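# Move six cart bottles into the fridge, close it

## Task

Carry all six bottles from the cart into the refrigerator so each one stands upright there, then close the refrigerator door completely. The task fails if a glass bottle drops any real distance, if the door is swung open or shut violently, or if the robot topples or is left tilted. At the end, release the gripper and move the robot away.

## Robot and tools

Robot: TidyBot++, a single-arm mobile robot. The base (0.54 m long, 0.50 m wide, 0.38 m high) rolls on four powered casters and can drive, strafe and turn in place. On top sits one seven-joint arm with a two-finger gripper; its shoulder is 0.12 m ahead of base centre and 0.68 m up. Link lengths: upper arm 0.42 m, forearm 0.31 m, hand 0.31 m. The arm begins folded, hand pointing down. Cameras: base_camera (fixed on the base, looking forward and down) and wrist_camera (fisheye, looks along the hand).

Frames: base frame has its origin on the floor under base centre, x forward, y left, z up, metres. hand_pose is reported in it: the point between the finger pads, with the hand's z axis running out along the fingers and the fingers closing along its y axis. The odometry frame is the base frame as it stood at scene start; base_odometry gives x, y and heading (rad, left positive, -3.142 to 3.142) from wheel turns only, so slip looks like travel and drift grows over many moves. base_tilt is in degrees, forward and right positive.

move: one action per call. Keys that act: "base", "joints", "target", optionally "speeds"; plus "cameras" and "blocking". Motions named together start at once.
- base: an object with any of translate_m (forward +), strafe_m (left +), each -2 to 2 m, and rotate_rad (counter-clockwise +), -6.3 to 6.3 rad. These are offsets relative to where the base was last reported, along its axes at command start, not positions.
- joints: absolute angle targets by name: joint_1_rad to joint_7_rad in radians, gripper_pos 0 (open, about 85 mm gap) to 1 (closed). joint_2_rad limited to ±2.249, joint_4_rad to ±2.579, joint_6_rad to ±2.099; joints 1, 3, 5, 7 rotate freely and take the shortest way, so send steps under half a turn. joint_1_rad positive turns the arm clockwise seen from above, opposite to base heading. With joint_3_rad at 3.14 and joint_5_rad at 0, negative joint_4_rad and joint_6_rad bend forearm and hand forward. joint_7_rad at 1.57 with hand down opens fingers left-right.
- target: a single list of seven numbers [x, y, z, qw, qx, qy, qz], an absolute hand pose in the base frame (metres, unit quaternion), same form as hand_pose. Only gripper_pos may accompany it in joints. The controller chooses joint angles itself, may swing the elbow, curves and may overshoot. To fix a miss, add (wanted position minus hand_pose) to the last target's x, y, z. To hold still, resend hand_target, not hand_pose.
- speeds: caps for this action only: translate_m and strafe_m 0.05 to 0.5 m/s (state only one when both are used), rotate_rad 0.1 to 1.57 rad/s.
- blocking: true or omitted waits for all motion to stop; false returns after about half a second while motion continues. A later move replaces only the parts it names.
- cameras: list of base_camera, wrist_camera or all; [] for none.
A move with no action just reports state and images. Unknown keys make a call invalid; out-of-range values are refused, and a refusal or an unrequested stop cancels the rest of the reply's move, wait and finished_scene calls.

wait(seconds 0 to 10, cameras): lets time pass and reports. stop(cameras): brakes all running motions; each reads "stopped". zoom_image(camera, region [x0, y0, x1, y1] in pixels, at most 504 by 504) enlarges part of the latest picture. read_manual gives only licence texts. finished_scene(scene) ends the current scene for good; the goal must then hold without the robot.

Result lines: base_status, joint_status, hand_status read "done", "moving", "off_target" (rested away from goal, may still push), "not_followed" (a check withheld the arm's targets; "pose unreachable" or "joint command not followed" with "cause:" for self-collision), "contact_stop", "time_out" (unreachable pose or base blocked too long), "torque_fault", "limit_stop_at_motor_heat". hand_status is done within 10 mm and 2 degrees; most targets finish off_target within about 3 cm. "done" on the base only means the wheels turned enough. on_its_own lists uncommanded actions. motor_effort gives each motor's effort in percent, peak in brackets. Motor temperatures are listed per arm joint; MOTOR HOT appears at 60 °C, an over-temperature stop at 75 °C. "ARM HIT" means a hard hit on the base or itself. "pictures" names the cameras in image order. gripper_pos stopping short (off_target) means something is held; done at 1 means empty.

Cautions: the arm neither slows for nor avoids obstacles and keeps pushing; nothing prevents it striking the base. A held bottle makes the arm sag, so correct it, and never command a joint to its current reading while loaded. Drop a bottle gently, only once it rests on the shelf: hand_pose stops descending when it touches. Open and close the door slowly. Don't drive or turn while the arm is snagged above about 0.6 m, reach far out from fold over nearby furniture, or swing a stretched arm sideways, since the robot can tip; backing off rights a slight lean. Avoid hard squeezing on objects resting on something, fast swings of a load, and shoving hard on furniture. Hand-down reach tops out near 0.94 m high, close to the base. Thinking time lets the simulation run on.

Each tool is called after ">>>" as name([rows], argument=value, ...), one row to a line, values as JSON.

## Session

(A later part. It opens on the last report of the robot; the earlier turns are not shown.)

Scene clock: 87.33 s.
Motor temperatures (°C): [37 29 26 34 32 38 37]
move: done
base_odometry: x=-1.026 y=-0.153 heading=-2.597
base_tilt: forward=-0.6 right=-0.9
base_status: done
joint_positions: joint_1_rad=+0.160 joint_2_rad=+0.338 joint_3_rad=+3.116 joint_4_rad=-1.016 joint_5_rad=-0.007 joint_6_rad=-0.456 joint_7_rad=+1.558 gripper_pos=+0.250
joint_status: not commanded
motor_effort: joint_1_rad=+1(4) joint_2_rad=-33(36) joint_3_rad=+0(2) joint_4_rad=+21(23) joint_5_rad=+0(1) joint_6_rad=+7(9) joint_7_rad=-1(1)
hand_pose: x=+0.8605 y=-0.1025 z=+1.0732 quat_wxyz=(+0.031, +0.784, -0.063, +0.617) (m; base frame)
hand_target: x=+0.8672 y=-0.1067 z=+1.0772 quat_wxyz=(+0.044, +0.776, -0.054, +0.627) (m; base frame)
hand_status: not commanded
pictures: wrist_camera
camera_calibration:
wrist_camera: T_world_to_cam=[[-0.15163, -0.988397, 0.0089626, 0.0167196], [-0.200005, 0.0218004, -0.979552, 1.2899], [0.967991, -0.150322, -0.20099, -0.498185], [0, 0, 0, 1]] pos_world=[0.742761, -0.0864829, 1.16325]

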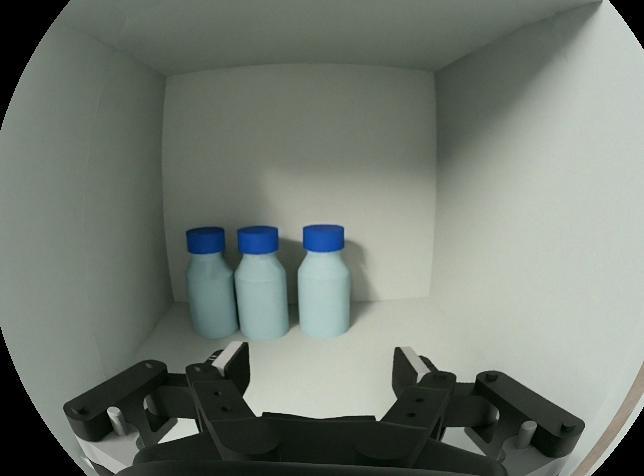

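>>> move(base={"translate_m": -0.56}, joints={"joint_1_rad": -0.003, "joint_2_rad": -0.385, "joint_4_rad": -1.635, "joint_6_rad": -0.53, "gripper_pos": 0.15}, cameras=[])

>>> move(base={"translate_m": -0.808, "strafe_m": -0.714, "rotate_rad": -0.966}, joints={"joint_1_rad": -0.003, "joint_2_rad": 0.192, "joint_3_rad": 3.11, "joint_4_rad": -1.664, "joint_5_rad": 0.015, "joint_6_rad": 0.06, "joint_7_rad": 1.567, "gripper_pos": 0.28})

>>> zoom_image(camera="wrist_camera", region=[150, 60, 550, 440])

Scene clock: 91.83 s.
Motor temperatures (°C): [37 29 26 34 32 38 37]
move: done
base_odometry: x=-0.546 y=+0.137 heading=-2.598
base_tilt: forward=-0.6 right=-1.0
base_status: done
joint_positions: joint_1_rad=+0.008 joint_2_rad=-0.392 joint_3_rad=+3.116 joint_4_rad=-1.624 joint_5_rad=-0.007 joint_6_rad=-0.488 joint_7_rad=+1.558 gripper_pos=+0.150
joint_status: all done
motor_effort: joint_1_rad=+0(2) joint_2_rad=-6(37) joint_3_rad=+1(1) joint_4_rad=+21(23) joint_5_rad=+0(1) joint_6_rad=+8(9) joint_7_rad=-1(1)
hand_pose: x=+0.5623 y=+0.0136 z=+1.1283 quat_wxyz=(-0.009, +0.758, +0.003, +0.652) (m; base frame)
hand_target: x=+0.5632 y=+0.0184 z=+1.1060 quat_wxyz=(+0.000, +0.777, +0.017, +0.629) (m; base frame)
hand_status: not commanded
pictures: none
No camera images: "cameras" was empty.

Scene clock: 95.50 s.
Motor temperatures (°C): [37 29 26 34 32 38 37]
move: done
base_odometry: x=-0.224 y=+1.166 heading=+2.718
base_tilt: forward=-0.6 right=-0.9
base_status: done
joint_positions: joint_1_rad=-0.001 joint_2_rad=+0.181 joint_3_rad=+3.110 joint_4_rad=-1.658 joint_5_rad=-0.007 joint_6_rad=+0.018 joint_7_rad=+1.558 gripper_pos=+0.280
joint_status: all done
motor_effort: joint_1_rad=+1(4) joint_2_rad=-26(30) joint_3_rad=+0(4) joint_4_rad=+21(23) joint_5_rad=+0(2) joint_6_rad=+8(9) joint_7_rad=-1(2)
hand_pose: x=+0.7989 y=+0.0217 z=+0.9352 quat_wxyz=(-0.018, +0.790, +0.003, +0.613) (m; base frame)
hand_target: x=+0.8036 y=+0.0234 z=+0.9370 quat_wxyz=(-0.010, +0.782, +0.016, +0.623) (m; base frame)
hand_status: not commanded
pictures: base_camera, wrist_camera
camera_calibration:
wrist_camera: T_world_to_cam=[[0.0127218, -0.999845, 0.0121901, -0.00271082], [-0.212592, -0.0146169, -0.977032, 1.14823], [0.977058, 0.00983804, -0.212745, -0.44728], [0, 0, 0, 1]] pos_world=[0.681159, 0.0184736, 1.02673]

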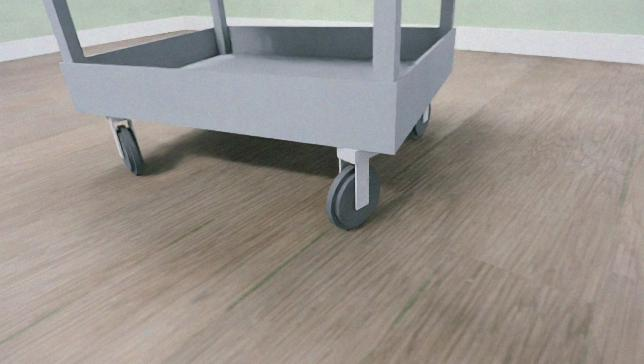

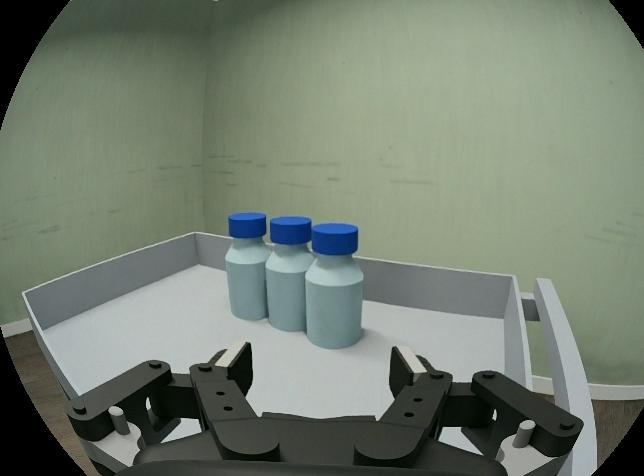

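Scaled by 1.260.

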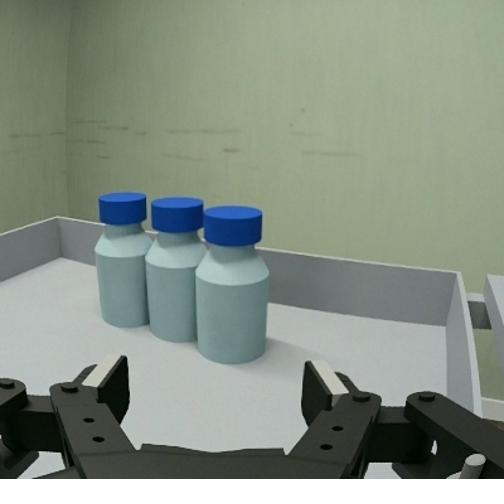

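>>> move(base={"translate_m": 0.237, "strafe_m": -0.003}, speeds={"translate_m": 0.25}, cameras=["wrist_camera"])

>>> zoom_image(camera="wrist_camera", region=[150, 100, 550, 476])

Scene clock: 97.53 s.
Motor temperatures (°C): [37 29 26 34 32 38 37]
move: done
base_odometry: x=-0.439 y=+1.267 heading=+2.717
base_tilt: forward=-0.6 right=-1.0
base_status: done
joint_positions: joint_1_rad=-0.001 joint_2_rad=+0.183 joint_3_rad=+3.110 joint_4_rad=-1.658 joint_5_rad=-0.007 joint_6_rad=+0.021 joint_7_rad=+1.558 gripper_pos=+0.280
joint_status: not commanded
motor_effort: joint_1_rad=+0(3) joint_2_rad=-26(29) joint_3_rad=+0(2) joint_4_rad=+21(22) joint_5_rad=+1(1) joint_6_rad=+8(8) joint_7_rad=-1(1)
hand_pose: x=+0.7995 y=+0.0217 z=+0.9344 quat_wxyz=(-0.018, +0.790, +0.003, +0.613) (m; base frame)
hand_target: x=+0.8036 y=+0.0234 z=+0.9370 quat_wxyz=(-0.010, +0.782, +0.016, +0.623) (m; base frame)
hand_status: not commanded
pictures: wrist_camera
camera_calibration:
wrist_camera: T_world_to_cam=[[0.0126831, -0.999846, 0.0121247, -0.00262153], [-0.212235, -0.0145412, -0.97711, 1.14734], [0.977136, 0.00981954, -0.212387, -0.448514], [0, 0, 0, 1]] pos_world=[0.681798, 0.0184668, 1.02585]

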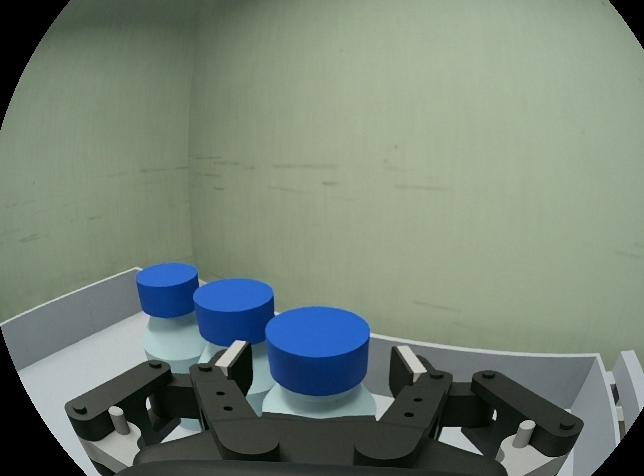

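Scaled by 1.260.

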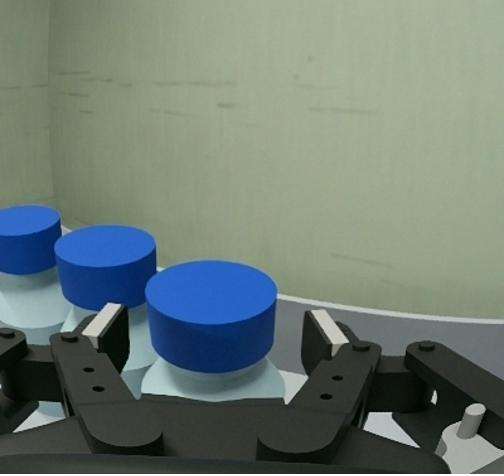

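>>> move(base={"translate_m": 0.024, "strafe_m": 0.003}, speeds={"translate_m": 0.1}, cameras=["wrist_camera"])

>>> zoom_image(camera="wrist_camera", region=[150, 100, 550, 476])

Scene clock: 98.40 s.
Motor temperatures (°C): [37 29 26 34 32 38 37]
move: done
base_odometry: x=-0.462 y=+1.275 heading=+2.717
base_tilt: forward=-0.6 right=-1.0
base_status: done
joint_positions: joint_1_rad=-0.001 joint_2_rad=+0.188 joint_3_rad=+3.110 joint_4_rad=-1.659 joint_5_rad=-0.007 joint_6_rad=+0.022 joint_7_rad=+1.558 gripper_pos=+0.280
joint_status: not commanded
motor_effort: joint_1_rad=+1(2) joint_2_rad=-27(30) joint_3_rad=+0(1) joint_4_rad=+21(22) joint_5_rad=+0(1) joint_6_rad=+7(8) joint_7_rad=-1(1)
hand_pose: x=+0.8005 y=+0.0217 z=+0.9314 quat_wxyz=(-0.018, +0.791, +0.003, +0.612) (m; base frame)
hand_target: x=+0.8036 y=+0.0234 z=+0.9370 quat_wxyz=(-0.010, +0.782, +0.016, +0.623) (m; base frame)
hand_status: not commanded
pictures: wrist_camera
camera_calibration:
wrist_camera: T_world_to_cam=[[0.0127184, -0.999846, 0.0120754, -0.00258189], [-0.215923, -0.0145376, -0.976302, 1.14683], [0.976327, 0.00980961, -0.216075, -0.446009], [0, 0, 0, 1]] pos_world=[0.683112, 0.0184659, 1.02331]

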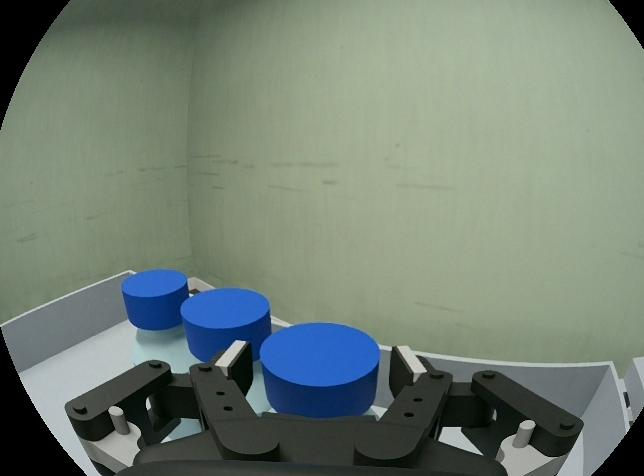

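Scaled by 1.260.

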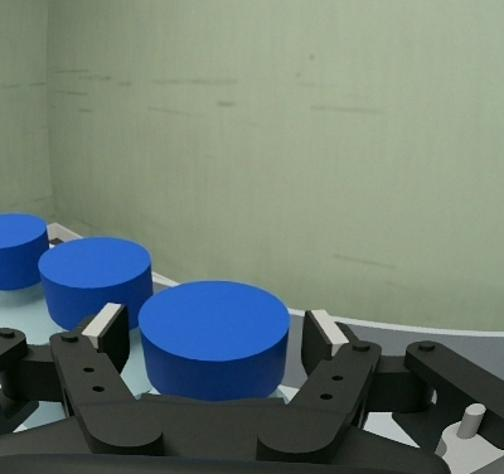

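>>> move(joints={"gripper_pos": 0.62}, cameras=["wrist_camera"])

>>> move(joints={"joint_1_rad": -0.003, "joint_2_rad": 0.13, "joint_3_rad": 3.11, "joint_4_rad": -1.31, "joint_5_rad": 0.015, "joint_6_rad": -0.34, "joint_7_rad": 1.567}, blocking=false, cameras=[])

>>> wait(seconds=0.3, cameras=["wrist_camera"])

Scene clock: 100.37 s.
Motor temperatures (°C): [37 29 26 34 32 38 37]
move: off_target
base_odometry: x=-0.462 y=+1.275 heading=+2.717
base_tilt: forward=-0.6 right=-1.0
base_status: not commanded
joint_positions: joint_1_rad=-0.001 joint_2_rad=+0.187 joint_3_rad=+3.110 joint_4_rad=-1.660 joint_5_rad=-0.007 joint_6_rad=+0.023 joint_7_rad=+1.558 gripper_pos=+0.448
joint_status: gripper_pos off_target (ended at +0.448, target +0.620)
motor_effort: joint_1_rad=+0(1) joint_2_rad=-26(27) joint_3_rad=+0(1) joint_4_rad=+21(22) joint_5_rad=+0(1) joint_6_rad=+7(8) joint_7_rad=-1(1)
hand_pose: x=+0.8004 y=+0.0217 z=+0.9318 quat_wxyz=(-0.018, +0.791, +0.003, +0.612) (m; base frame)
hand_target: x=+0.8036 y=+0.0234 z=+0.9370 quat_wxyz=(-0.010, +0.782, +0.016, +0.623) (m; base frame)
hand_status: not commanded
pictures: wrist_camera
camera_calibration:
wrist_camera: T_world_to_cam=[[0.0127018, -0.999846, 0.0120765, -0.00257386], [-0.215098, -0.0145268, -0.976484, 1.14665], [0.97651, 0.00980545, -0.215249, -0.446715], [0, 0, 0, 1]] pos_world=[0.682896, 0.018464, 1.02356]

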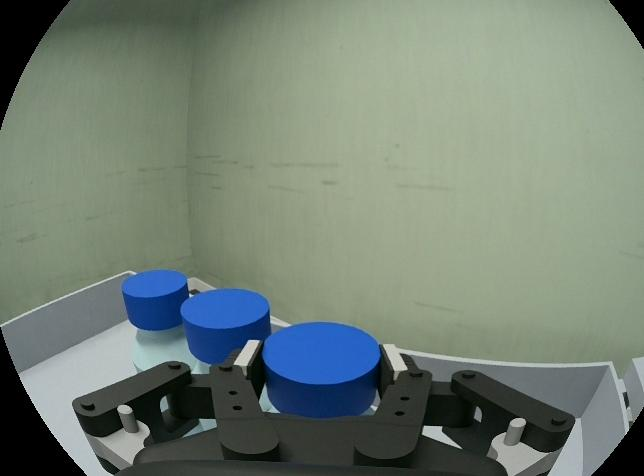

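Scene clock: 100.87 s.
Motor temperatures (°C): [37 29 26 34 32 38 37]
move: moving
base_odometry: x=-0.462 y=+1.275 heading=+2.717
base_tilt: forward=-0.6 right=-1.0
base_status: not commanded
joint_positions: joint_1_rad=-0.001 joint_2_rad=+0.188 joint_3_rad=+3.110 joint_4_rad=-1.591 joint_5_rad=-0.007 joint_6_rad=-0.080 joint_7_rad=+1.558 gripper_pos=+0.448
joint_status: joint_1_rad moving; joint_2_rad moving; joint_3_rad moving; joint_4_rad moving; joint_5_rad moving; joint_6_rad moving; joint_7_rad moving
motor_effort: joint_1_rad=-2(2) joint_2_rad=-33(34) joint_3_rad=-3(3) joint_4_rad=+28(28) joint_5_rad=-1(1) joint_6_rad=+12(13) joint_7_rad=-1(2)
hand_pose: x=+0.8030 y=+0.0219 z=+0.9416 quat_wxyz=(-0.018, +0.801, +0.003, +0.598) (m; base frame)
hand_target: x=+0.8045 y=+0.0227 z=+0.9887 quat_wxyz=(-0.009, +0.780, +0.016, +0.625) (m; base frame)
hand_status: not commanded
pictures: none
No camera images: "cameras" was empty.

Scene clock: 101.17 s.
Motor temperatures (°C): [37 29 26 34 32 38 37]
earlier move: moving
base_odometry: x=-0.462 y=+1.275 heading=+2.717
base_tilt: forward=-0.6 right=-1.0
base_status: not commanded
joint_positions: joint_1_rad=+0.000 joint_2_rad=+0.178 joint_3_rad=+3.110 joint_4_rad=-1.434 joint_5_rad=-0.007 joint_6_rad=-0.239 joint_7_rad=+1.558 gripper_pos=+0.448
joint_status: joint_1_rad moving; joint_2_rad moving; joint_3_rad moving; joint_4_rad moving; joint_5_rad moving; joint_6_rad moving; joint_7_rad moving
motor_effort: joint_1_rad=-3(3) joint_2_rad=-32(34) joint_3_rad=-3(3) joint_4_rad=+27(29) joint_5_rad=-1(1) joint_6_rad=+12(14) joint_7_rad=-1(2)
hand_pose: x=+0.8059 y=+0.0210 z=+0.9974 quat_wxyz=(-0.018, +0.799, +0.003, +0.601) (m; base frame)
hand_target: x=+0.7962 y=+0.0217 z=+1.0482 quat_wxyz=(-0.008, +0.778, +0.015, +0.628) (m; base frame)
hand_status: not commanded
wait: 0.30 s; no rest
pictures: wrist_camera
camera_calibration:
wrist_camera: T_world_to_cam=[[0.0132272, -0.999834, 0.0125572, -0.00509558], [-0.240794, -0.0153738, -0.970455, 1.22664], [0.970486, 0.00981269, -0.240957, -0.407528], [0, 0, 0, 1]] pos_world=[0.690934, 0.0177623, 1.09226]

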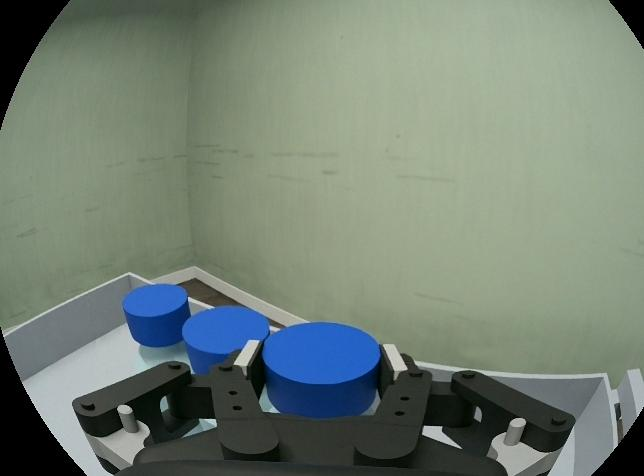

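>>> move(base={"translate_m": -0.55}, joints={"joint_2_rad": -0.385, "joint_4_rad": -1.635, "joint_6_rad": -0.53}, cameras=[])

>>> move(base={"translate_m": 0.28, "strafe_m": 1.284, "rotate_rad": 0.966}, speeds={"rotate_rad": 0.9}, cameras=["wrist_camera"])

Scene clock: 104.13 s.
Motor temperatures (°C): [37 29 26 34 32 38 37]
move: done
base_odometry: x=+0.039 y=+1.047 heading=+2.716
base_tilt: forward=-0.6 right=-0.9
base_status: done
joint_positions: joint_1_rad=-0.001 joint_2_rad=-0.379 joint_3_rad=+3.110 joint_4_rad=-1.651 joint_5_rad=-0.007 joint_6_rad=-0.515 joint_7_rad=+1.558 gripper_pos=+0.448
joint_status: all done
motor_effort: joint_1_rad=+0(3) joint_2_rad=-11(35) joint_3_rad=+1(3) joint_4_rad=+26(28) joint_5_rad=+0(1) joint_6_rad=+11(12) joint_7_rad=-1(1)
hand_pose: x=+0.5671 y=+0.0207 z=+1.0984 quat_wxyz=(-0.012, +0.779, +0.009, +0.627) (m; base frame)
hand_target: x=+0.5632 y=+0.0184 z=+1.1060 quat_wxyz=(+0.000, +0.777, +0.017, +0.629) (m; base frame)
hand_status: not commanded
pictures: none
No camera images: "cameras" was empty.

Scene clock: 107.87 s.
Motor temperatures (°C): [37 29 26 34 32 38 37]
move: done
base_odometry: x=-0.746 y=-0.007 heading=-2.600
base_tilt: forward=-0.6 right=-1.0
base_status: done
joint_positions: joint_1_rad=-0.001 joint_2_rad=-0.368 joint_3_rad=+3.115 joint_4_rad=-1.653 joint_5_rad=-0.006 joint_6_rad=-0.516 joint_7_rad=+1.558 gripper_pos=+0.448
joint_status: not commanded
motor_effort: joint_1_rad=+0(3) joint_2_rad=-10(14) joint_3_rad=+1(6) joint_4_rad=+26(27) joint_5_rad=+0(2) joint_6_rad=+11(12) joint_7_rad=-1(1)
hand_pose: x=+0.5718 y=+0.0182 z=+1.0919 quat_wxyz=(-0.011, +0.784, +0.007, +0.621) (m; base frame)
hand_target: x=+0.5632 y=+0.0184 z=+1.1060 quat_wxyz=(+0.000, +0.777, +0.017, +0.629) (m; base frame)
hand_status: not commanded
pictures: wrist_camera
camera_calibration:
wrist_camera: T_world_to_cam=[[0.0100366, -0.999548, 0.0283223, -0.0213612], [-0.192197, -0.0297239, -0.980906, 1.24584], [0.981305, 0.00440154, -0.192408, -0.216624], [0, 0, 0, 1]] pos_world=[0.452234, 0.016633, 1.18097]

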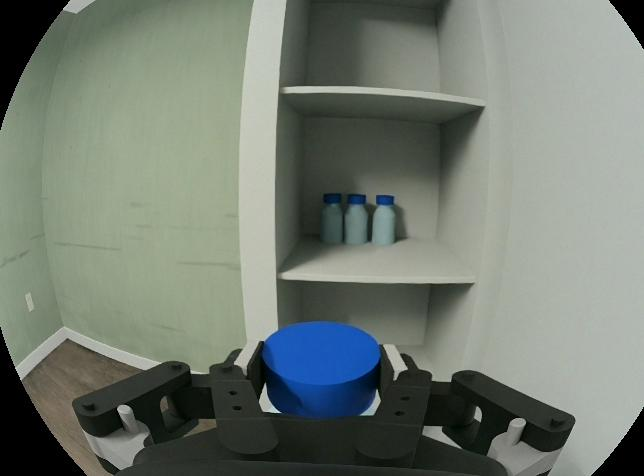

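>>> move(base={"translate_m": 0.45}, joints={"joint_1_rad": -0.003, "joint_2_rad": 0.313, "joint_4_rad": -0.852, "joint_6_rad": -0.61}, speeds={"translate_m": 0.25}, cameras=["wrist_camera"])

>>> move(joints={"joint_2_rad": 0.325, "joint_4_rad": -0.98, "joint_6_rad": -0.46}, cameras=["wrist_camera"])

>>> move(joints={"joint_2_rad": 0.338, "joint_4_rad": -1.005, "joint_6_rad": -0.42}, cameras=["wrist_camera"])

>>> move(joints={"joint_2_rad": 0.35, "joint_4_rad": -1.012, "joint_6_rad": -0.42}, cameras=[])

Scene clock: 110.63 s.
Motor temperatures (°C): [37 29 26 34 32 38 37]
move: off_target
base_odometry: x=-1.132 y=-0.239 heading=-2.599
base_tilt: forward=-0.6 right=-1.0
base_status: done
joint_positions: joint_1_rad=-0.001 joint_2_rad=+0.332 joint_3_rad=+3.115 joint_4_rad=-0.892 joint_5_rad=-0.006 joint_6_rad=-0.592 joint_7_rad=+1.558 gripper_pos=+0.448
joint_status: joint_4_rad off_target (ended at -0.892, target -0.852); the others done
motor_effort: joint_1_rad=+0(2) joint_2_rad=-37(41) joint_3_rad=-1(2) joint_4_rad=+25(27) joint_5_rad=+0(1) joint_6_rad=+11(13) joint_7_rad=-1(1)
hand_pose: x=+0.8531 y=+0.0182 z=+1.1114 quat_wxyz=(-0.018, +0.788, +0.002, +0.615) (m; base frame)
hand_target: x=+0.8416 y=+0.0181 z=+1.1433 quat_wxyz=(-0.008, +0.775, +0.010, +0.631) (m; base frame)
hand_status: not commanded
pictures: wrist_camera
camera_calibration:
wrist_camera: T_world_to_cam=[[0.0110717, -0.999886, 0.0102425, -0.00546555], [-0.2068, -0.0123113, -0.978306, 1.32822], [0.978321, 0.00871334, -0.206912, -0.470355], [0, 0, 0, 1]] pos_world=[0.734894, 0.0149856, 1.20214]

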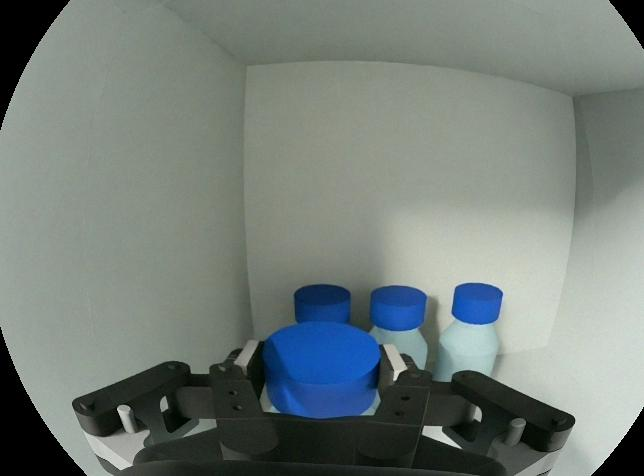

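Scene clock: 111.63 s.
Motor temperatures (°C): [37 29 26 34 32 38 37]
move: done
base_odometry: x=-1.132 y=-0.239 heading=-2.599
base_tilt: forward=-0.5 right=-1.0
base_status: not commanded
joint_positions: joint_1_rad=-0.001 joint_2_rad=+0.338 joint_3_rad=+3.115 joint_4_rad=-0.996 joint_5_rad=-0.006 joint_6_rad=-0.519 joint_7_rad=+1.558 gripper_pos=+0.448
joint_status: all done
motor_effort: joint_1_rad=+0(1) joint_2_rad=-37(39) joint_3_rad=+0(1) joint_4_rad=+25(27) joint_5_rad=+0(1) joint_6_rad=+11(13) joint_7_rad=-1(1)
hand_pose: x=+0.8625 y=+0.0187 z=+1.0664 quat_wxyz=(-0.018, +0.799, +0.002, +0.601) (m; base frame)
hand_target: x=+0.8615 y=+0.0195 z=+1.1032 quat_wxyz=(-0.009, +0.772, +0.011, +0.635) (m; base frame)
hand_status: not commanded
pictures: wrist_camera
camera_calibration:
wrist_camera: T_world_to_cam=[[0.0113223, -0.99988, 0.0105413, -0.00521036], [-0.242796, -0.0129755, -0.969991, 1.30838], [0.970011, 0.00842316, -0.242914, -0.443208], [0, 0, 0, 1]] pos_world=[0.747645, 0.0155003, 1.16151]

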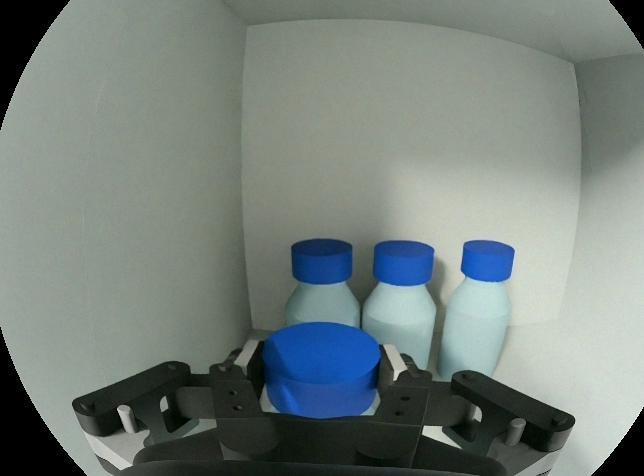

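Scene clock: 112.23 s.
Motor temperatures (°C): [37 29 26 34 32 38 37]
move: done
base_odometry: x=-1.132 y=-0.239 heading=-2.599
base_tilt: forward=-0.6 right=-1.0
base_status: not commanded
joint_positions: joint_1_rad=-0.001 joint_2_rad=+0.339 joint_3_rad=+3.115 joint_4_rad=-1.017 joint_5_rad=-0.006 joint_6_rad=-0.476 joint_7_rad=+1.558 gripper_pos=+0.448
joint_status: all done
motor_effort: joint_1_rad=+0(1) joint_2_rad=-38(39) joint_3_rad=-1(1) joint_4_rad=+26(26) joint_5_rad=+0(0) joint_6_rad=+11(12) joint_7_rad=-1(1)
hand_pose: x=+0.8661 y=+0.0187 z=+1.0658 quat_wxyz=(-0.018, +0.793, +0.001, +0.609) (m; base frame)
hand_target: x=+0.8697 y=+0.0198 z=+1.0905 quat_wxyz=(-0.009, +0.772, +0.011, +0.636) (m; base frame)
hand_status: not commanded
pictures: wrist_camera
camera_calibration:
wrist_camera: T_world_to_cam=[[0.0106671, -0.999892, 0.0101373, -0.0042253], [-0.2225, -0.0122572, -0.974856, 1.2962], [0.974874, 0.00814337, -0.222606, -0.472727], [0, 0, 0, 1]] pos_world=[0.7493, 0.0155126, 1.15842]

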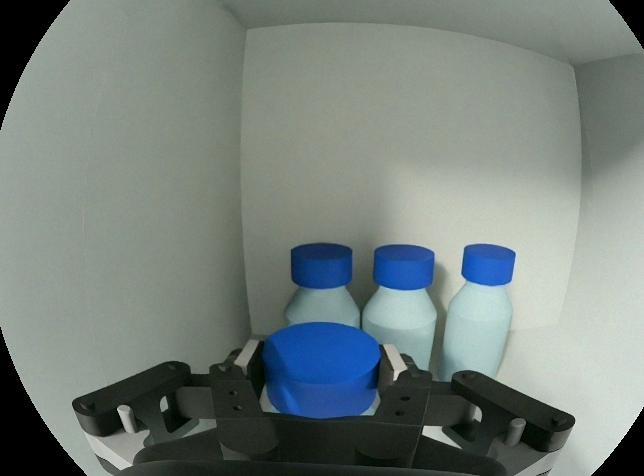

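Scene clock: 112.73 s.
Motor temperatures (°C): [37 29 26 34 32 38 37]
move: done
base_odometry: x=-1.132 y=-0.239 heading=-2.599
base_tilt: forward=-0.6 right=-1.0
base_status: not commanded
joint_positions: joint_1_rad=-0.001 joint_2_rad=+0.340 joint_3_rad=+3.115 joint_4_rad=-1.017 joint_5_rad=-0.006 joint_6_rad=-0.472 joint_7_rad=+1.558 gripper_pos=+0.448
joint_status: all done
motor_effort: joint_1_rad=+0(1) joint_2_rad=-35(37) joint_3_rad=-1(1) joint_4_rad=+24(25) joint_5_rad=+0(1) joint_6_rad=+10(10) joint_7_rad=-1(1)
hand_pose: x=+0.8670 y=+0.0187 z=+1.0655 quat_wxyz=(-0.018, +0.792, +0.001, +0.610) (m; base frame)
hand_target: x=+0.8745 y=+0.0198 z=+1.0772 quat_wxyz=(-0.009, +0.778, +0.011, +0.629) (m; base frame)
hand_status: not commanded
pictures: none
No camera images: "cameras" was empty.

>>> move(joints={"gripper_pos": 0.25}, cameras=["wrist_camera"])

>>> move(base={"translate_m": -0.7, "strafe_m": -0.01}, speeds={"translate_m": 0.4}, blocking=false, cameras=[])

>>> wait(seconds=0.7, cameras=[])

>>> move(joints={"joint_1_rad": -0.003, "joint_2_rad": -0.385, "joint_4_rad": -1.635, "joint_6_rad": -0.53, "gripper_pos": 0.15}, cameras=["wrist_camera"])

Scene clock: 113.73 s.
Motor temperatures (°C): [37 29 26 34 32 38 37]
move: done
base_odometry: x=-1.132 y=-0.239 heading=-2.599
base_tilt: forward=-0.5 right=-1.0
base_status: not commanded
joint_positions: joint_1_rad=-0.001 joint_2_rad=+0.340 joint_3_rad=+3.115 joint_4_rad=-1.017 joint_5_rad=-0.006 joint_6_rad=-0.457 joint_7_rad=+1.558 gripper_pos=+0.250
joint_status: all done
motor_effort: joint_1_rad=+0(1) joint_2_rad=-32(36) joint_3_rad=-1(1) joint_4_rad=+22(25) joint_5_rad=+0(1) joint_6_rad=+8(10) joint_7_rad=-1(1)
hand_pose: x=+0.8680 y=+0.0187 z=+1.0710 quat_wxyz=(-0.018, +0.787, +0.001, +0.616) (m; base frame)
hand_target: x=+0.8745 y=+0.0198 z=+1.0772 quat_wxyz=(-0.009, +0.778, +0.011, +0.629) (m; base frame)
hand_status: not commanded
pictures: wrist_camera
camera_calibration:
wrist_camera: T_world_to_cam=[[0.0102003, -0.9999, 0.00978583, -0.00356243], [-0.204504, -0.0116655, -0.978796, 1.29033], [0.978813, 0.0079828, -0.204602, -0.496114], [0, 0, 0, 1]] pos_world=[0.749517, 0.0154507, 1.1615]

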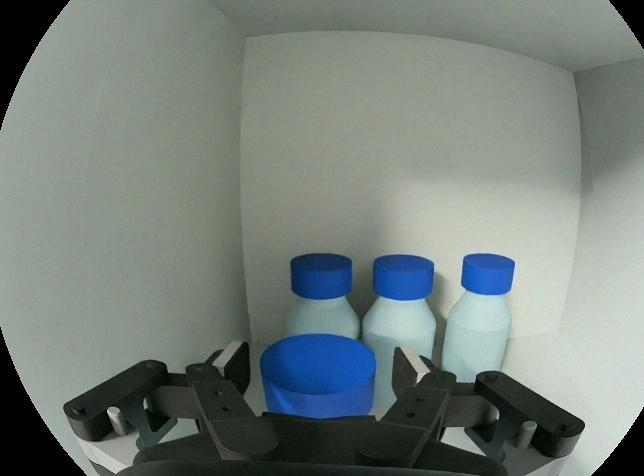

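Scene clock: 114.23 s.
Motor temperatures (°C): [37 29 26 34 32 38 37]
move: moving
base_odometry: x=-1.067 y=-0.200 heading=-2.599
base_tilt: forward=-0.6 right=-0.9
base_status: translate_m moving; strafe_m moving
joint_positions: joint_1_rad=-0.001 joint_2_rad=+0.345 joint_3_rad=+3.115 joint_4_rad=-1.017 joint_5_rad=-0.006 joint_6_rad=-0.456 joint_7_rad=+1.558 gripper_pos=+0.250
joint_status: not commanded
motor_effort: joint_1_rad=+0(2) joint_2_rad=-36(36) joint_3_rad=-1(2) joint_4_rad=+23(23) joint_5_rad=+0(1) joint_6_rad=+8(8) joint_7_rad=-1(1)
hand_pose: x=+0.8701 y=+0.0187 z=+1.0671 quat_wxyz=(-0.018, +0.789, +0.001, +0.614) (m; base frame)
hand_target: x=+0.8745 y=+0.0198 z=+1.0772 quat_wxyz=(-0.009, +0.778, +0.011, +0.629) (m; base frame)
hand_status: not commanded
pictures: none
No camera images: "cameras" was empty.

Scene clock: 114.93 s.
Motor temperatures (°C): [37 29 26 34 32 38 37]
earlier move: moving
base_odometry: x=-0.874 y=-0.078 heading=-2.599
base_tilt: forward=-0.6 right=-1.0
base_status: translate_m moving; strafe_m moving
joint_positions: joint_1_rad=-0.003 joint_2_rad=+0.342 joint_3_rad=+3.115 joint_4_rad=-1.016 joint_5_rad=-0.006 joint_6_rad=-0.455 joint_7_rad=+1.558 gripper_pos=+0.250
joint_status: not commanded
motor_effort: joint_1_rad=+0(5) joint_2_rad=-30(36) joint_3_rad=+0(2) joint_4_rad=+21(23) joint_5_rad=+0(1) joint_6_rad=+7(8) joint_7_rad=-1(1)
hand_pose: x=+0.8689 y=+0.0199 z=+1.0701 quat_wxyz=(-0.019, +0.787, +0.002, +0.616) (m; base frame)
hand_target: x=+0.8745 y=+0.0198 z=+1.0772 quat_wxyz=(-0.009, +0.778, +0.011, +0.629) (m; base frame)
hand_status: not commanded
wait: 0.70 s; no rest
pictures: none
No camera images: "cameras" was empty.

Scene clock: 116.93 s.
Motor temperatures (°C): [37 29 26 34 32 38 37]
move: done
base_odometry: x=-0.537 y=+0.131 heading=-2.599
base_tilt: forward=-0.6 right=-1.0
base_status: done
joint_positions: joint_1_rad=-0.003 joint_2_rad=-0.375 joint_3_rad=+3.115 joint_4_rad=-1.627 joint_5_rad=-0.006 joint_6_rad=-0.488 joint_7_rad=+1.558 gripper_pos=+0.150
joint_status: all done
motor_effort: joint_1_rad=+0(1) joint_2_rad=-7(35) joint_3_rad=+1(1) joint_4_rad=+21(23) joint_5_rad=+0(1) joint_6_rad=+7(9) joint_7_rad=-1(1)
hand_pose: x=+0.5698 y=+0.0192 z=+1.1193 quat_wxyz=(-0.012, +0.764, +0.008, +0.645) (m; base frame)
hand_target: x=+0.5632 y=+0.0184 z=+1.1060 quat_wxyz=(+0.000, +0.777, +0.017, +0.629) (m; base frame)
hand_status: not commanded
pictures: wrist_camera
camera_calibration:
wrist_camera: T_world_to_cam=[[0.0103594, -0.99957, 0.0274187, -0.0203309], [-0.132233, -0.0285488, -0.990807, 1.24925], [0.991164, 0.00663854, -0.132472, -0.282159], [0, 0, 0, 1]] pos_world=[0.445069, 0.0172156, 1.20095]

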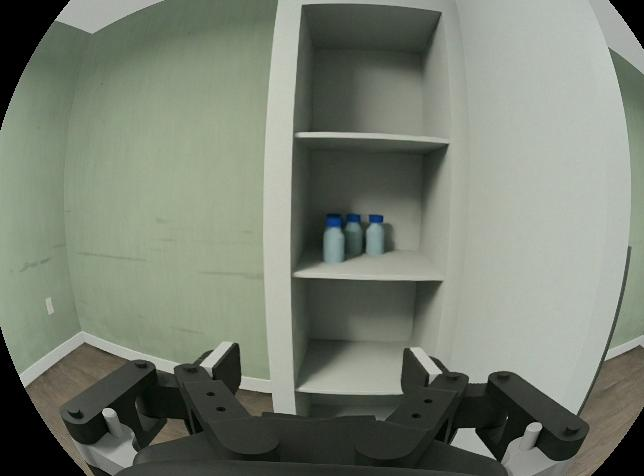

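>>> move(base={"translate_m": -0.724, "strafe_m": -0.742, "rotate_rad": -0.964}, joints={"joint_1_rad": -0.003, "joint_2_rad": 0.192, "joint_3_rad": 3.11, "joint_4_rad": -1.664, "joint_5_rad": 0.015, "joint_6_rad": 0.06, "joint_7_rad": 1.567, "gripper_pos": 0.28})

>>> zoom_image(camera="wrist_camera", region=[150, 60, 550, 440])

Scene clock: 120.83 s.
Motor temperatures (°C): [37 29 26 34 32 38 37]
move: done
base_odometry: x=-0.301 y=+1.141 heading=+2.719
base_tilt: forward=-0.6 right=-1.0
base_status: done
joint_positions: joint_1_rad=-0.002 joint_2_rad=+0.181 joint_3_rad=+3.110 joint_4_rad=-1.658 joint_5_rad=-0.006 joint_6_rad=+0.018 joint_7_rad=+1.558 gripper_pos=+0.280
joint_status: all done
motor_effort: joint_1_rad=+0(4) joint_2_rad=-27(29) joint_3_rad=+0(5) joint_4_rad=+21(23) joint_5_rad=+0(2) joint_6_rad=+8(9) joint_7_rad=-1(2)
hand_pose: x=+0.7988 y=+0.0224 z=+0.9353 quat_wxyz=(-0.018, +0.790, +0.004, +0.613) (m; base frame)
hand_target: x=+0.8036 y=+0.0234 z=+0.9370 quat_wxyz=(-0.010, +0.782, +0.016, +0.623) (m; base frame)
hand_status: not commanded
pictures: base_camera, wrist_camera
camera_calibration:
wrist_camera: T_world_to_cam=[[0.0139723, -0.999814, 0.0132864, -0.00411553], [-0.212296, -0.0159511, -0.977075, 1.14814], [0.977105, 0.0108313, -0.21248, -0.447485], [0, 0, 0, 1]] pos_world=[0.681045, 0.0190462, 1.0268]

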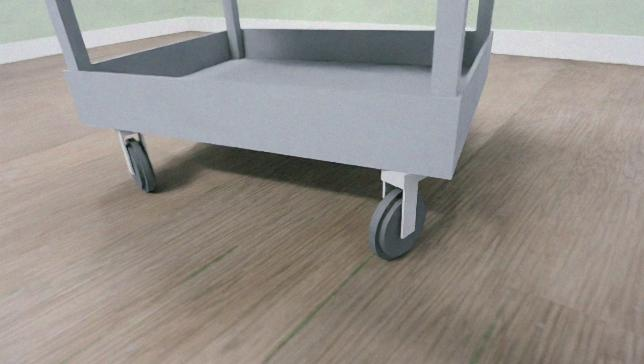

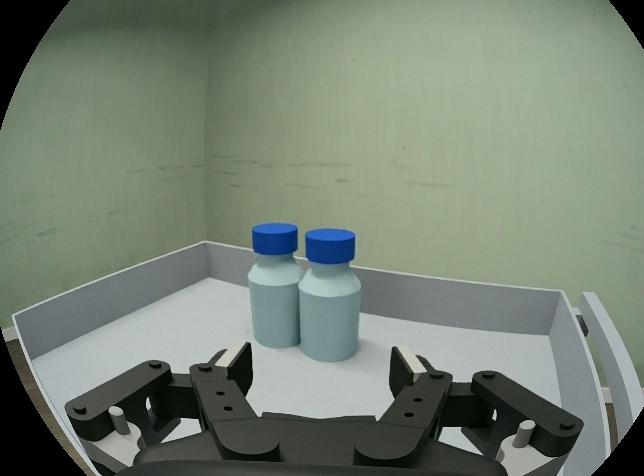

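Scaled by 1.260.

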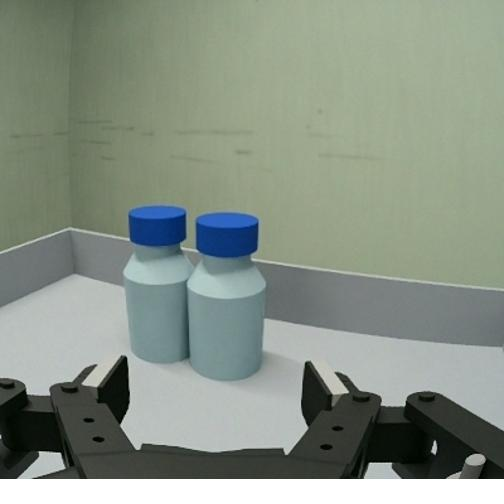

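>>> move(base={"translate_m": 0.18, "strafe_m": -0.002}, speeds={"translate_m": 0.25}, cameras=["wrist_camera"])

>>> zoom_image(camera="wrist_camera", region=[150, 100, 550, 476])

Scene clock: 122.57 s.
Motor temperatures (°C): [37 29 26 34 32 38 37]
move: done
base_odometry: x=-0.464 y=+1.217 heading=+2.719
base_tilt: forward=-0.6 right=-0.9
base_status: done
joint_positions: joint_1_rad=-0.002 joint_2_rad=+0.183 joint_3_rad=+3.110 joint_4_rad=-1.659 joint_5_rad=-0.006 joint_6_rad=+0.021 joint_7_rad=+1.558 gripper_pos=+0.280
joint_status: not commanded
motor_effort: joint_1_rad=+1(2) joint_2_rad=-27(30) joint_3_rad=+0(1) joint_4_rad=+21(23) joint_5_rad=+0(1) joint_6_rad=+8(8) joint_7_rad=-1(1)
hand_pose: x=+0.7994 y=+0.0224 z=+0.9347 quat_wxyz=(-0.018, +0.790, +0.004, +0.613) (m; base frame)
hand_target: x=+0.8036 y=+0.0234 z=+0.9370 quat_wxyz=(-0.010, +0.782, +0.016, +0.623) (m; base frame)
hand_status: not commanded
pictures: wrist_camera
camera_calibration:
wrist_camera: T_world_to_cam=[[0.0139365, -0.999815, 0.0132245, -0.00403113], [-0.211801, -0.0158775, -0.977184, 1.14731], [0.977213, 0.0108175, -0.211984, -0.448767], [0, 0, 0, 1]] pos_world=[0.6816, 0.0190406, 1.02606]

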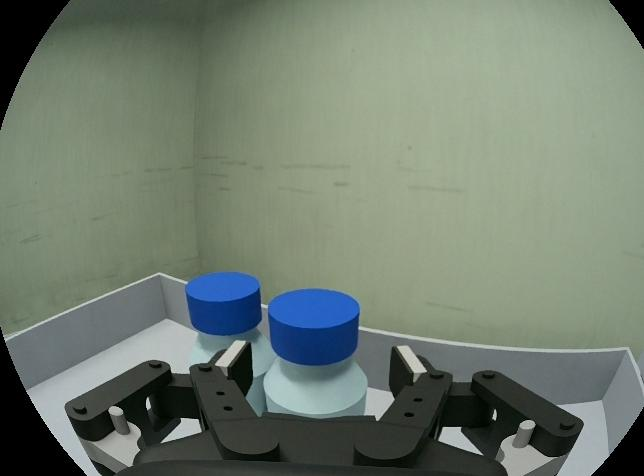

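Scaled by 1.260.

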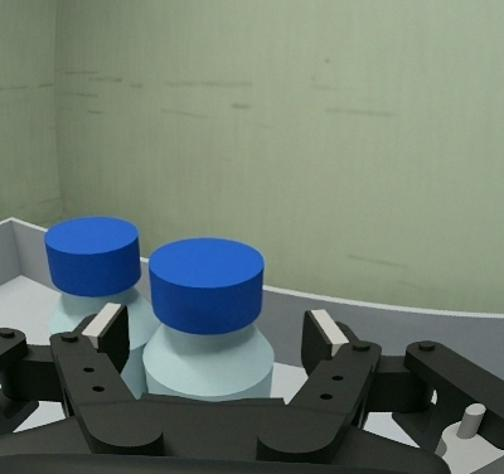

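>>> move(base={"translate_m": 0.022, "strafe_m": 0.005}, speeds={"translate_m": 0.1}, cameras=["wrist_camera"])

>>> zoom_image(camera="wrist_camera", region=[150, 200, 450, 476])

Scene clock: 125.63 s.
Motor temperatures (°C): [37 29 26 34 32 38 37]
move: done
base_odometry: x=-0.486 y=+1.222 heading=+2.718
base_tilt: forward=-0.6 right=-0.9
base_status: done
joint_positions: joint_1_rad=-0.002 joint_2_rad=+0.187 joint_3_rad=+3.110 joint_4_rad=-1.659 joint_5_rad=-0.006 joint_6_rad=+0.022 joint_7_rad=+1.558 gripper_pos=+0.280
joint_status: not commanded
motor_effort: joint_1_rad=+0(2) joint_2_rad=-27(29) joint_3_rad=+0(2) joint_4_rad=+21(22) joint_5_rad=+0(0) joint_6_rad=+8(8) joint_7_rad=-1(1)
hand_pose: x=+0.8005 y=+0.0223 z=+0.9315 quat_wxyz=(-0.018, +0.791, +0.004, +0.612) (m; base frame)
hand_target: x=+0.8036 y=+0.0234 z=+0.9370 quat_wxyz=(-0.010, +0.782, +0.016, +0.623) (m; base frame)
hand_status: not commanded
pictures: wrist_camera
camera_calibration:
wrist_camera: T_world_to_cam=[[0.0138615, -0.999817, 0.0131638, -0.00396895], [-0.215693, -0.015845, -0.976333, 1.1468], [0.976363, 0.010694, -0.215873, -0.446194], [0, 0, 0, 1]] pos_world=[0.68306, 0.0189745, 1.02339]

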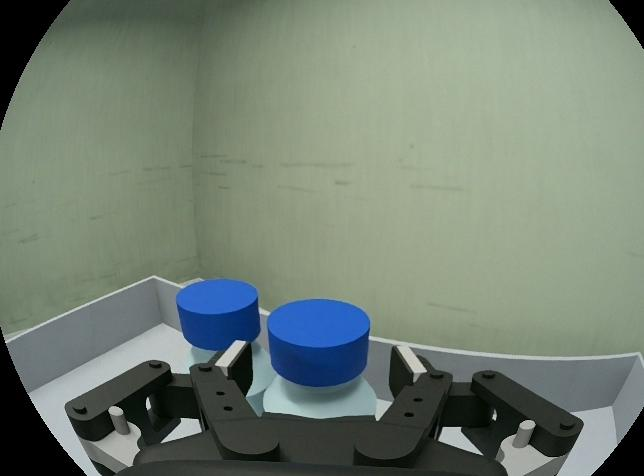

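Scaled by 1.680.

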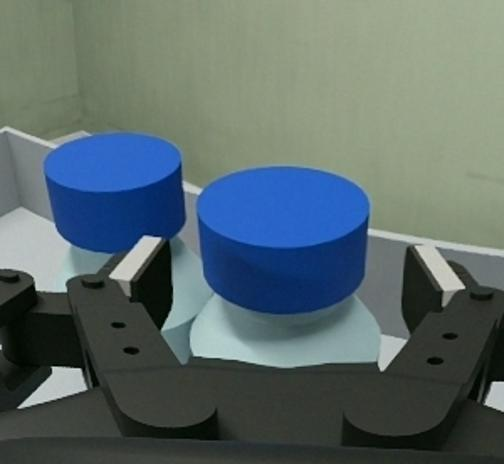

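>>> move(base={"translate_m": 0.019, "strafe_m": 0.002}, speeds={"translate_m": 0.08}, cameras=["wrist_camera"])

>>> zoom_image(camera="wrist_camera", region=[150, 200, 450, 476])

Scene clock: 126.50 s.
Motor temperatures (°C): [37 29 26 34 32 38 37]
move: done
base_odometry: x=-0.505 y=+1.228 heading=+2.718
base_tilt: forward=-0.6 right=-1.0
base_status: done
joint_positions: joint_1_rad=-0.002 joint_2_rad=+0.188 joint_3_rad=+3.110 joint_4_rad=-1.660 joint_5_rad=-0.006 joint_6_rad=+0.023 joint_7_rad=+1.558 gripper_pos=+0.280
joint_status: not commanded
motor_effort: joint_1_rad=+0(2) joint_2_rad=-27(29) joint_3_rad=+0(2) joint_4_rad=+21(22) joint_5_rad=+1(1) joint_6_rad=+8(8) joint_7_rad=-1(1)
hand_pose: x=+0.8005 y=+0.0220 z=+0.9314 quat_wxyz=(-0.018, +0.791, +0.004, +0.612) (m; base frame)
hand_target: x=+0.8036 y=+0.0234 z=+0.9370 quat_wxyz=(-0.010, +0.782, +0.016, +0.623) (m; base frame)
hand_status: not commanded
pictures: wrist_camera
camera_calibration:
wrist_camera: T_world_to_cam=[[0.0134999, -0.999822, 0.0131535, -0.0039106], [-0.215531, -0.0157552, -0.97637, 1.14658], [0.976404, 0.0103459, -0.215705, -0.446484], [0, 0, 0, 1]] pos_world=[0.683125, 0.018774, 1.02323]

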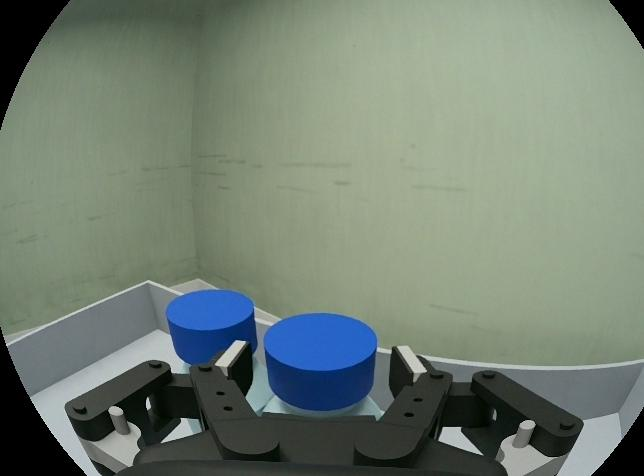

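Scaled by 1.680.

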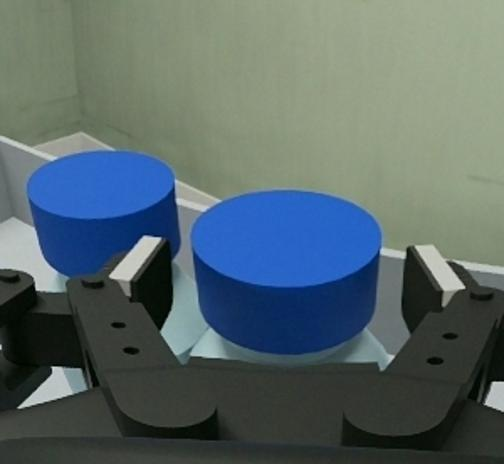

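>>> move(base={"translate_m": 0.007}, speeds={"translate_m": 0.08}, cameras=[])

>>> move(joints={"gripper_pos": 0.62}, cameras=["wrist_camera"])

>>> zoom_image(camera="wrist_camera", region=[150, 200, 450, 476])

Scene clock: 127.23 s.
Motor temperatures (°C): [37 29 26 34 32 38 37]
move: done
base_odometry: x=-0.511 y=+1.231 heading=+2.718
base_tilt: forward=-0.6 right=-1.0
base_status: done
joint_positions: joint_1_rad=-0.002 joint_2_rad=+0.187 joint_3_rad=+3.110 joint_4_rad=-1.660 joint_5_rad=-0.006 joint_6_rad=+0.023 joint_7_rad=+1.558 gripper_pos=+0.280
joint_status: not commanded
motor_effort: joint_1_rad=+0(1) joint_2_rad=-27(30) joint_3_rad=+0(1) joint_4_rad=+21(22) joint_5_rad=+0(1) joint_6_rad=+8(8) joint_7_rad=-1(1)
hand_pose: x=+0.8003 y=+0.0220 z=+0.9321 quat_wxyz=(-0.018, +0.790, +0.004, +0.612) (m; base frame)
hand_target: x=+0.8036 y=+0.0234 z=+0.9370 quat_wxyz=(-0.010, +0.782, +0.016, +0.623) (m; base frame)
hand_status: not commanded
pictures: none
No camera images: "cameras" was empty.

Scene clock: 127.97 s.
Motor temperatures (°C): [37 29 26 34 32 38 37]
move: off_target
base_odometry: x=-0.511 y=+1.231 heading=+2.718
base_tilt: forward=-0.6 right=-0.9
base_status: not commanded
joint_positions: joint_1_rad=-0.002 joint_2_rad=+0.186 joint_3_rad=+3.110 joint_4_rad=-1.660 joint_5_rad=-0.006 joint_6_rad=+0.024 joint_7_rad=+1.558 gripper_pos=+0.461
joint_status: gripper_pos off_target (ended at +0.461, target +0.620)
motor_effort: joint_1_rad=+0(1) joint_2_rad=-27(28) joint_3_rad=+0(1) joint_4_rad=+22(23) joint_5_rad=-1(1) joint_6_rad=+8(10) joint_7_rad=-1(1)
hand_pose: x=+0.8001 y=+0.0220 z=+0.9324 quat_wxyz=(-0.018, +0.790, +0.004, +0.613) (m; base frame)
hand_target: x=+0.8036 y=+0.0234 z=+0.9370 quat_wxyz=(-0.010, +0.782, +0.016, +0.623) (m; base frame)
hand_status: not commanded
pictures: wrist_camera
camera_calibration:
wrist_camera: T_world_to_cam=[[0.0134692, -0.999823, 0.0131713, -0.00391261], [-0.213667, -0.0157462, -0.97678, 1.1464], [0.976814, 0.0103421, -0.213842, -0.447874], [0, 0, 0, 1]] pos_world=[0.68249, 0.0187714, 1.02405]

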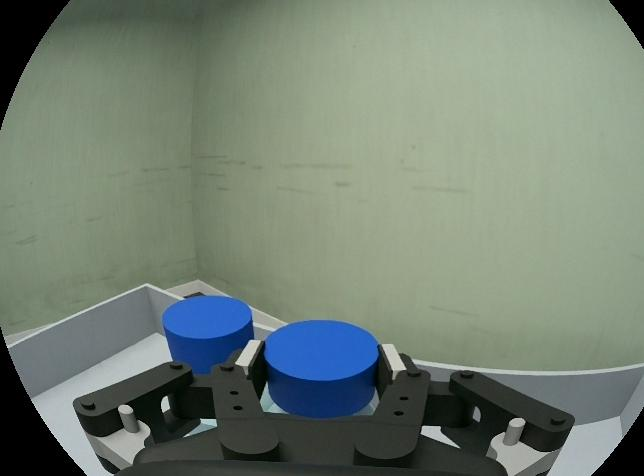

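Scaled by 1.680.

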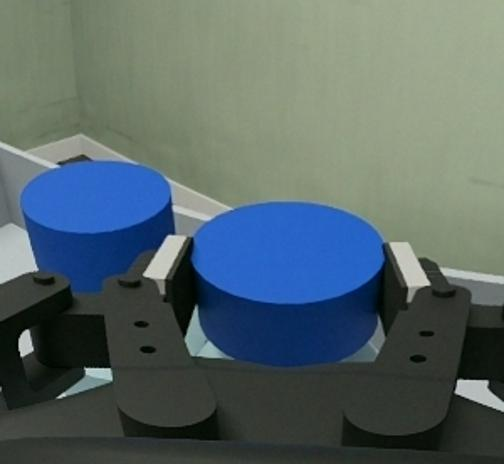

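>>> move(joints={"gripper_pos": 0.34}, cameras=[])

>>> move(base={"translate_m": 0.009}, speeds={"translate_m": 0.08}, cameras=[])

>>> move(joints={"gripper_pos": 0.62}, cameras=["wrist_camera"])

>>> zoom_image(camera="wrist_camera", region=[150, 200, 450, 476])

Scene clock: 128.90 s.
Motor temperatures (°C): [37 29 26 34 32 38 37]
move: done
base_odometry: x=-0.511 y=+1.231 heading=+2.718
base_tilt: forward=-0.6 right=-1.0
base_status: not commanded
joint_positions: joint_1_rad=-0.002 joint_2_rad=+0.186 joint_3_rad=+3.110 joint_4_rad=-1.660 joint_5_rad=-0.006 joint_6_rad=+0.024 joint_7_rad=+1.558 gripper_pos=+0.340
joint_status: all done
motor_effort: joint_1_rad=+0(1) joint_2_rad=-27(28) joint_3_rad=+0(1) joint_4_rad=+21(22) joint_5_rad=+0(0) joint_6_rad=+7(8) joint_7_rad=-1(1)
hand_pose: x=+0.8001 y=+0.0220 z=+0.9324 quat_wxyz=(-0.018, +0.790, +0.004, +0.613) (m; base frame)
hand_target: x=+0.8036 y=+0.0234 z=+0.9370 quat_wxyz=(-0.010, +0.782, +0.016, +0.623) (m; base frame)
hand_status: not commanded
pictures: none
No camera images: "cameras" was empty.

Scene clock: 129.53 s.
Motor temperatures (°C): [37 29 26 34 32 38 37]
move: done
base_odometry: x=-0.520 y=+1.234 heading=+2.719
base_tilt: forward=-0.6 right=-0.9
base_status: done
joint_positions: joint_1_rad=-0.002 joint_2_rad=+0.186 joint_3_rad=+3.110 joint_4_rad=-1.660 joint_5_rad=-0.006 joint_6_rad=+0.024 joint_7_rad=+1.558 gripper_pos=+0.340
joint_status: not commanded
motor_effort: joint_1_rad=+0(1) joint_2_rad=-27(30) joint_3_rad=+0(1) joint_4_rad=+21(22) joint_5_rad=+0(1) joint_6_rad=+8(8) joint_7_rad=-1(1)
hand_pose: x=+0.8001 y=+0.0220 z=+0.9323 quat_wxyz=(-0.018, +0.790, +0.004, +0.613) (m; base frame)
hand_target: x=+0.8036 y=+0.0234 z=+0.9370 quat_wxyz=(-0.010, +0.782, +0.016, +0.623) (m; base frame)
hand_status: not commanded
pictures: none
No camera images: "cameras" was empty.

Scene clock: 130.20 s.
Motor temperatures (°C): [37 29 26 34 32 38 37]
move: off_target
base_odometry: x=-0.520 y=+1.234 heading=+2.719
base_tilt: forward=-0.6 right=-1.0
base_status: not commanded
joint_positions: joint_1_rad=-0.001 joint_2_rad=+0.186 joint_3_rad=+3.110 joint_4_rad=-1.661 joint_5_rad=-0.006 joint_6_rad=+0.025 joint_7_rad=+1.558 gripper_pos=+0.441
joint_status: gripper_pos off_target (ended at +0.441, target +0.620)
motor_effort: joint_1_rad=+0(1) joint_2_rad=-26(27) joint_3_rad=-1(2) joint_4_rad=+21(22) joint_5_rad=+0(1) joint_6_rad=+8(9) joint_7_rad=-1(1)
hand_pose: x=+0.8000 y=+0.0218 z=+0.9326 quat_wxyz=(-0.018, +0.790, +0.003, +0.613) (m; base frame)
hand_target: x=+0.8036 y=+0.0234 z=+0.9370 quat_wxyz=(-0.010, +0.782, +0.016, +0.623) (m; base frame)
hand_status: not commanded
pictures: wrist_camera
camera_calibration:
wrist_camera: T_world_to_cam=[[0.0131322, -0.999827, 0.0131717, -0.00386616], [-0.213074, -0.0156684, -0.97691, 1.14619], [0.976948, 0.0100225, -0.213243, -0.448394], [0, 0, 0, 1]] pos_world=[0.682331, 0.0185875, 1.02416]

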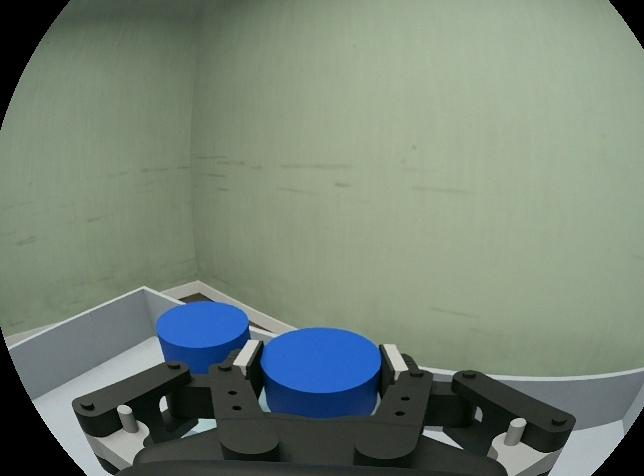

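Scaled by 1.680.

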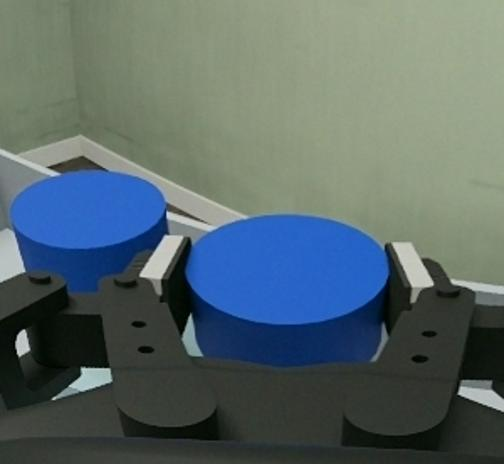

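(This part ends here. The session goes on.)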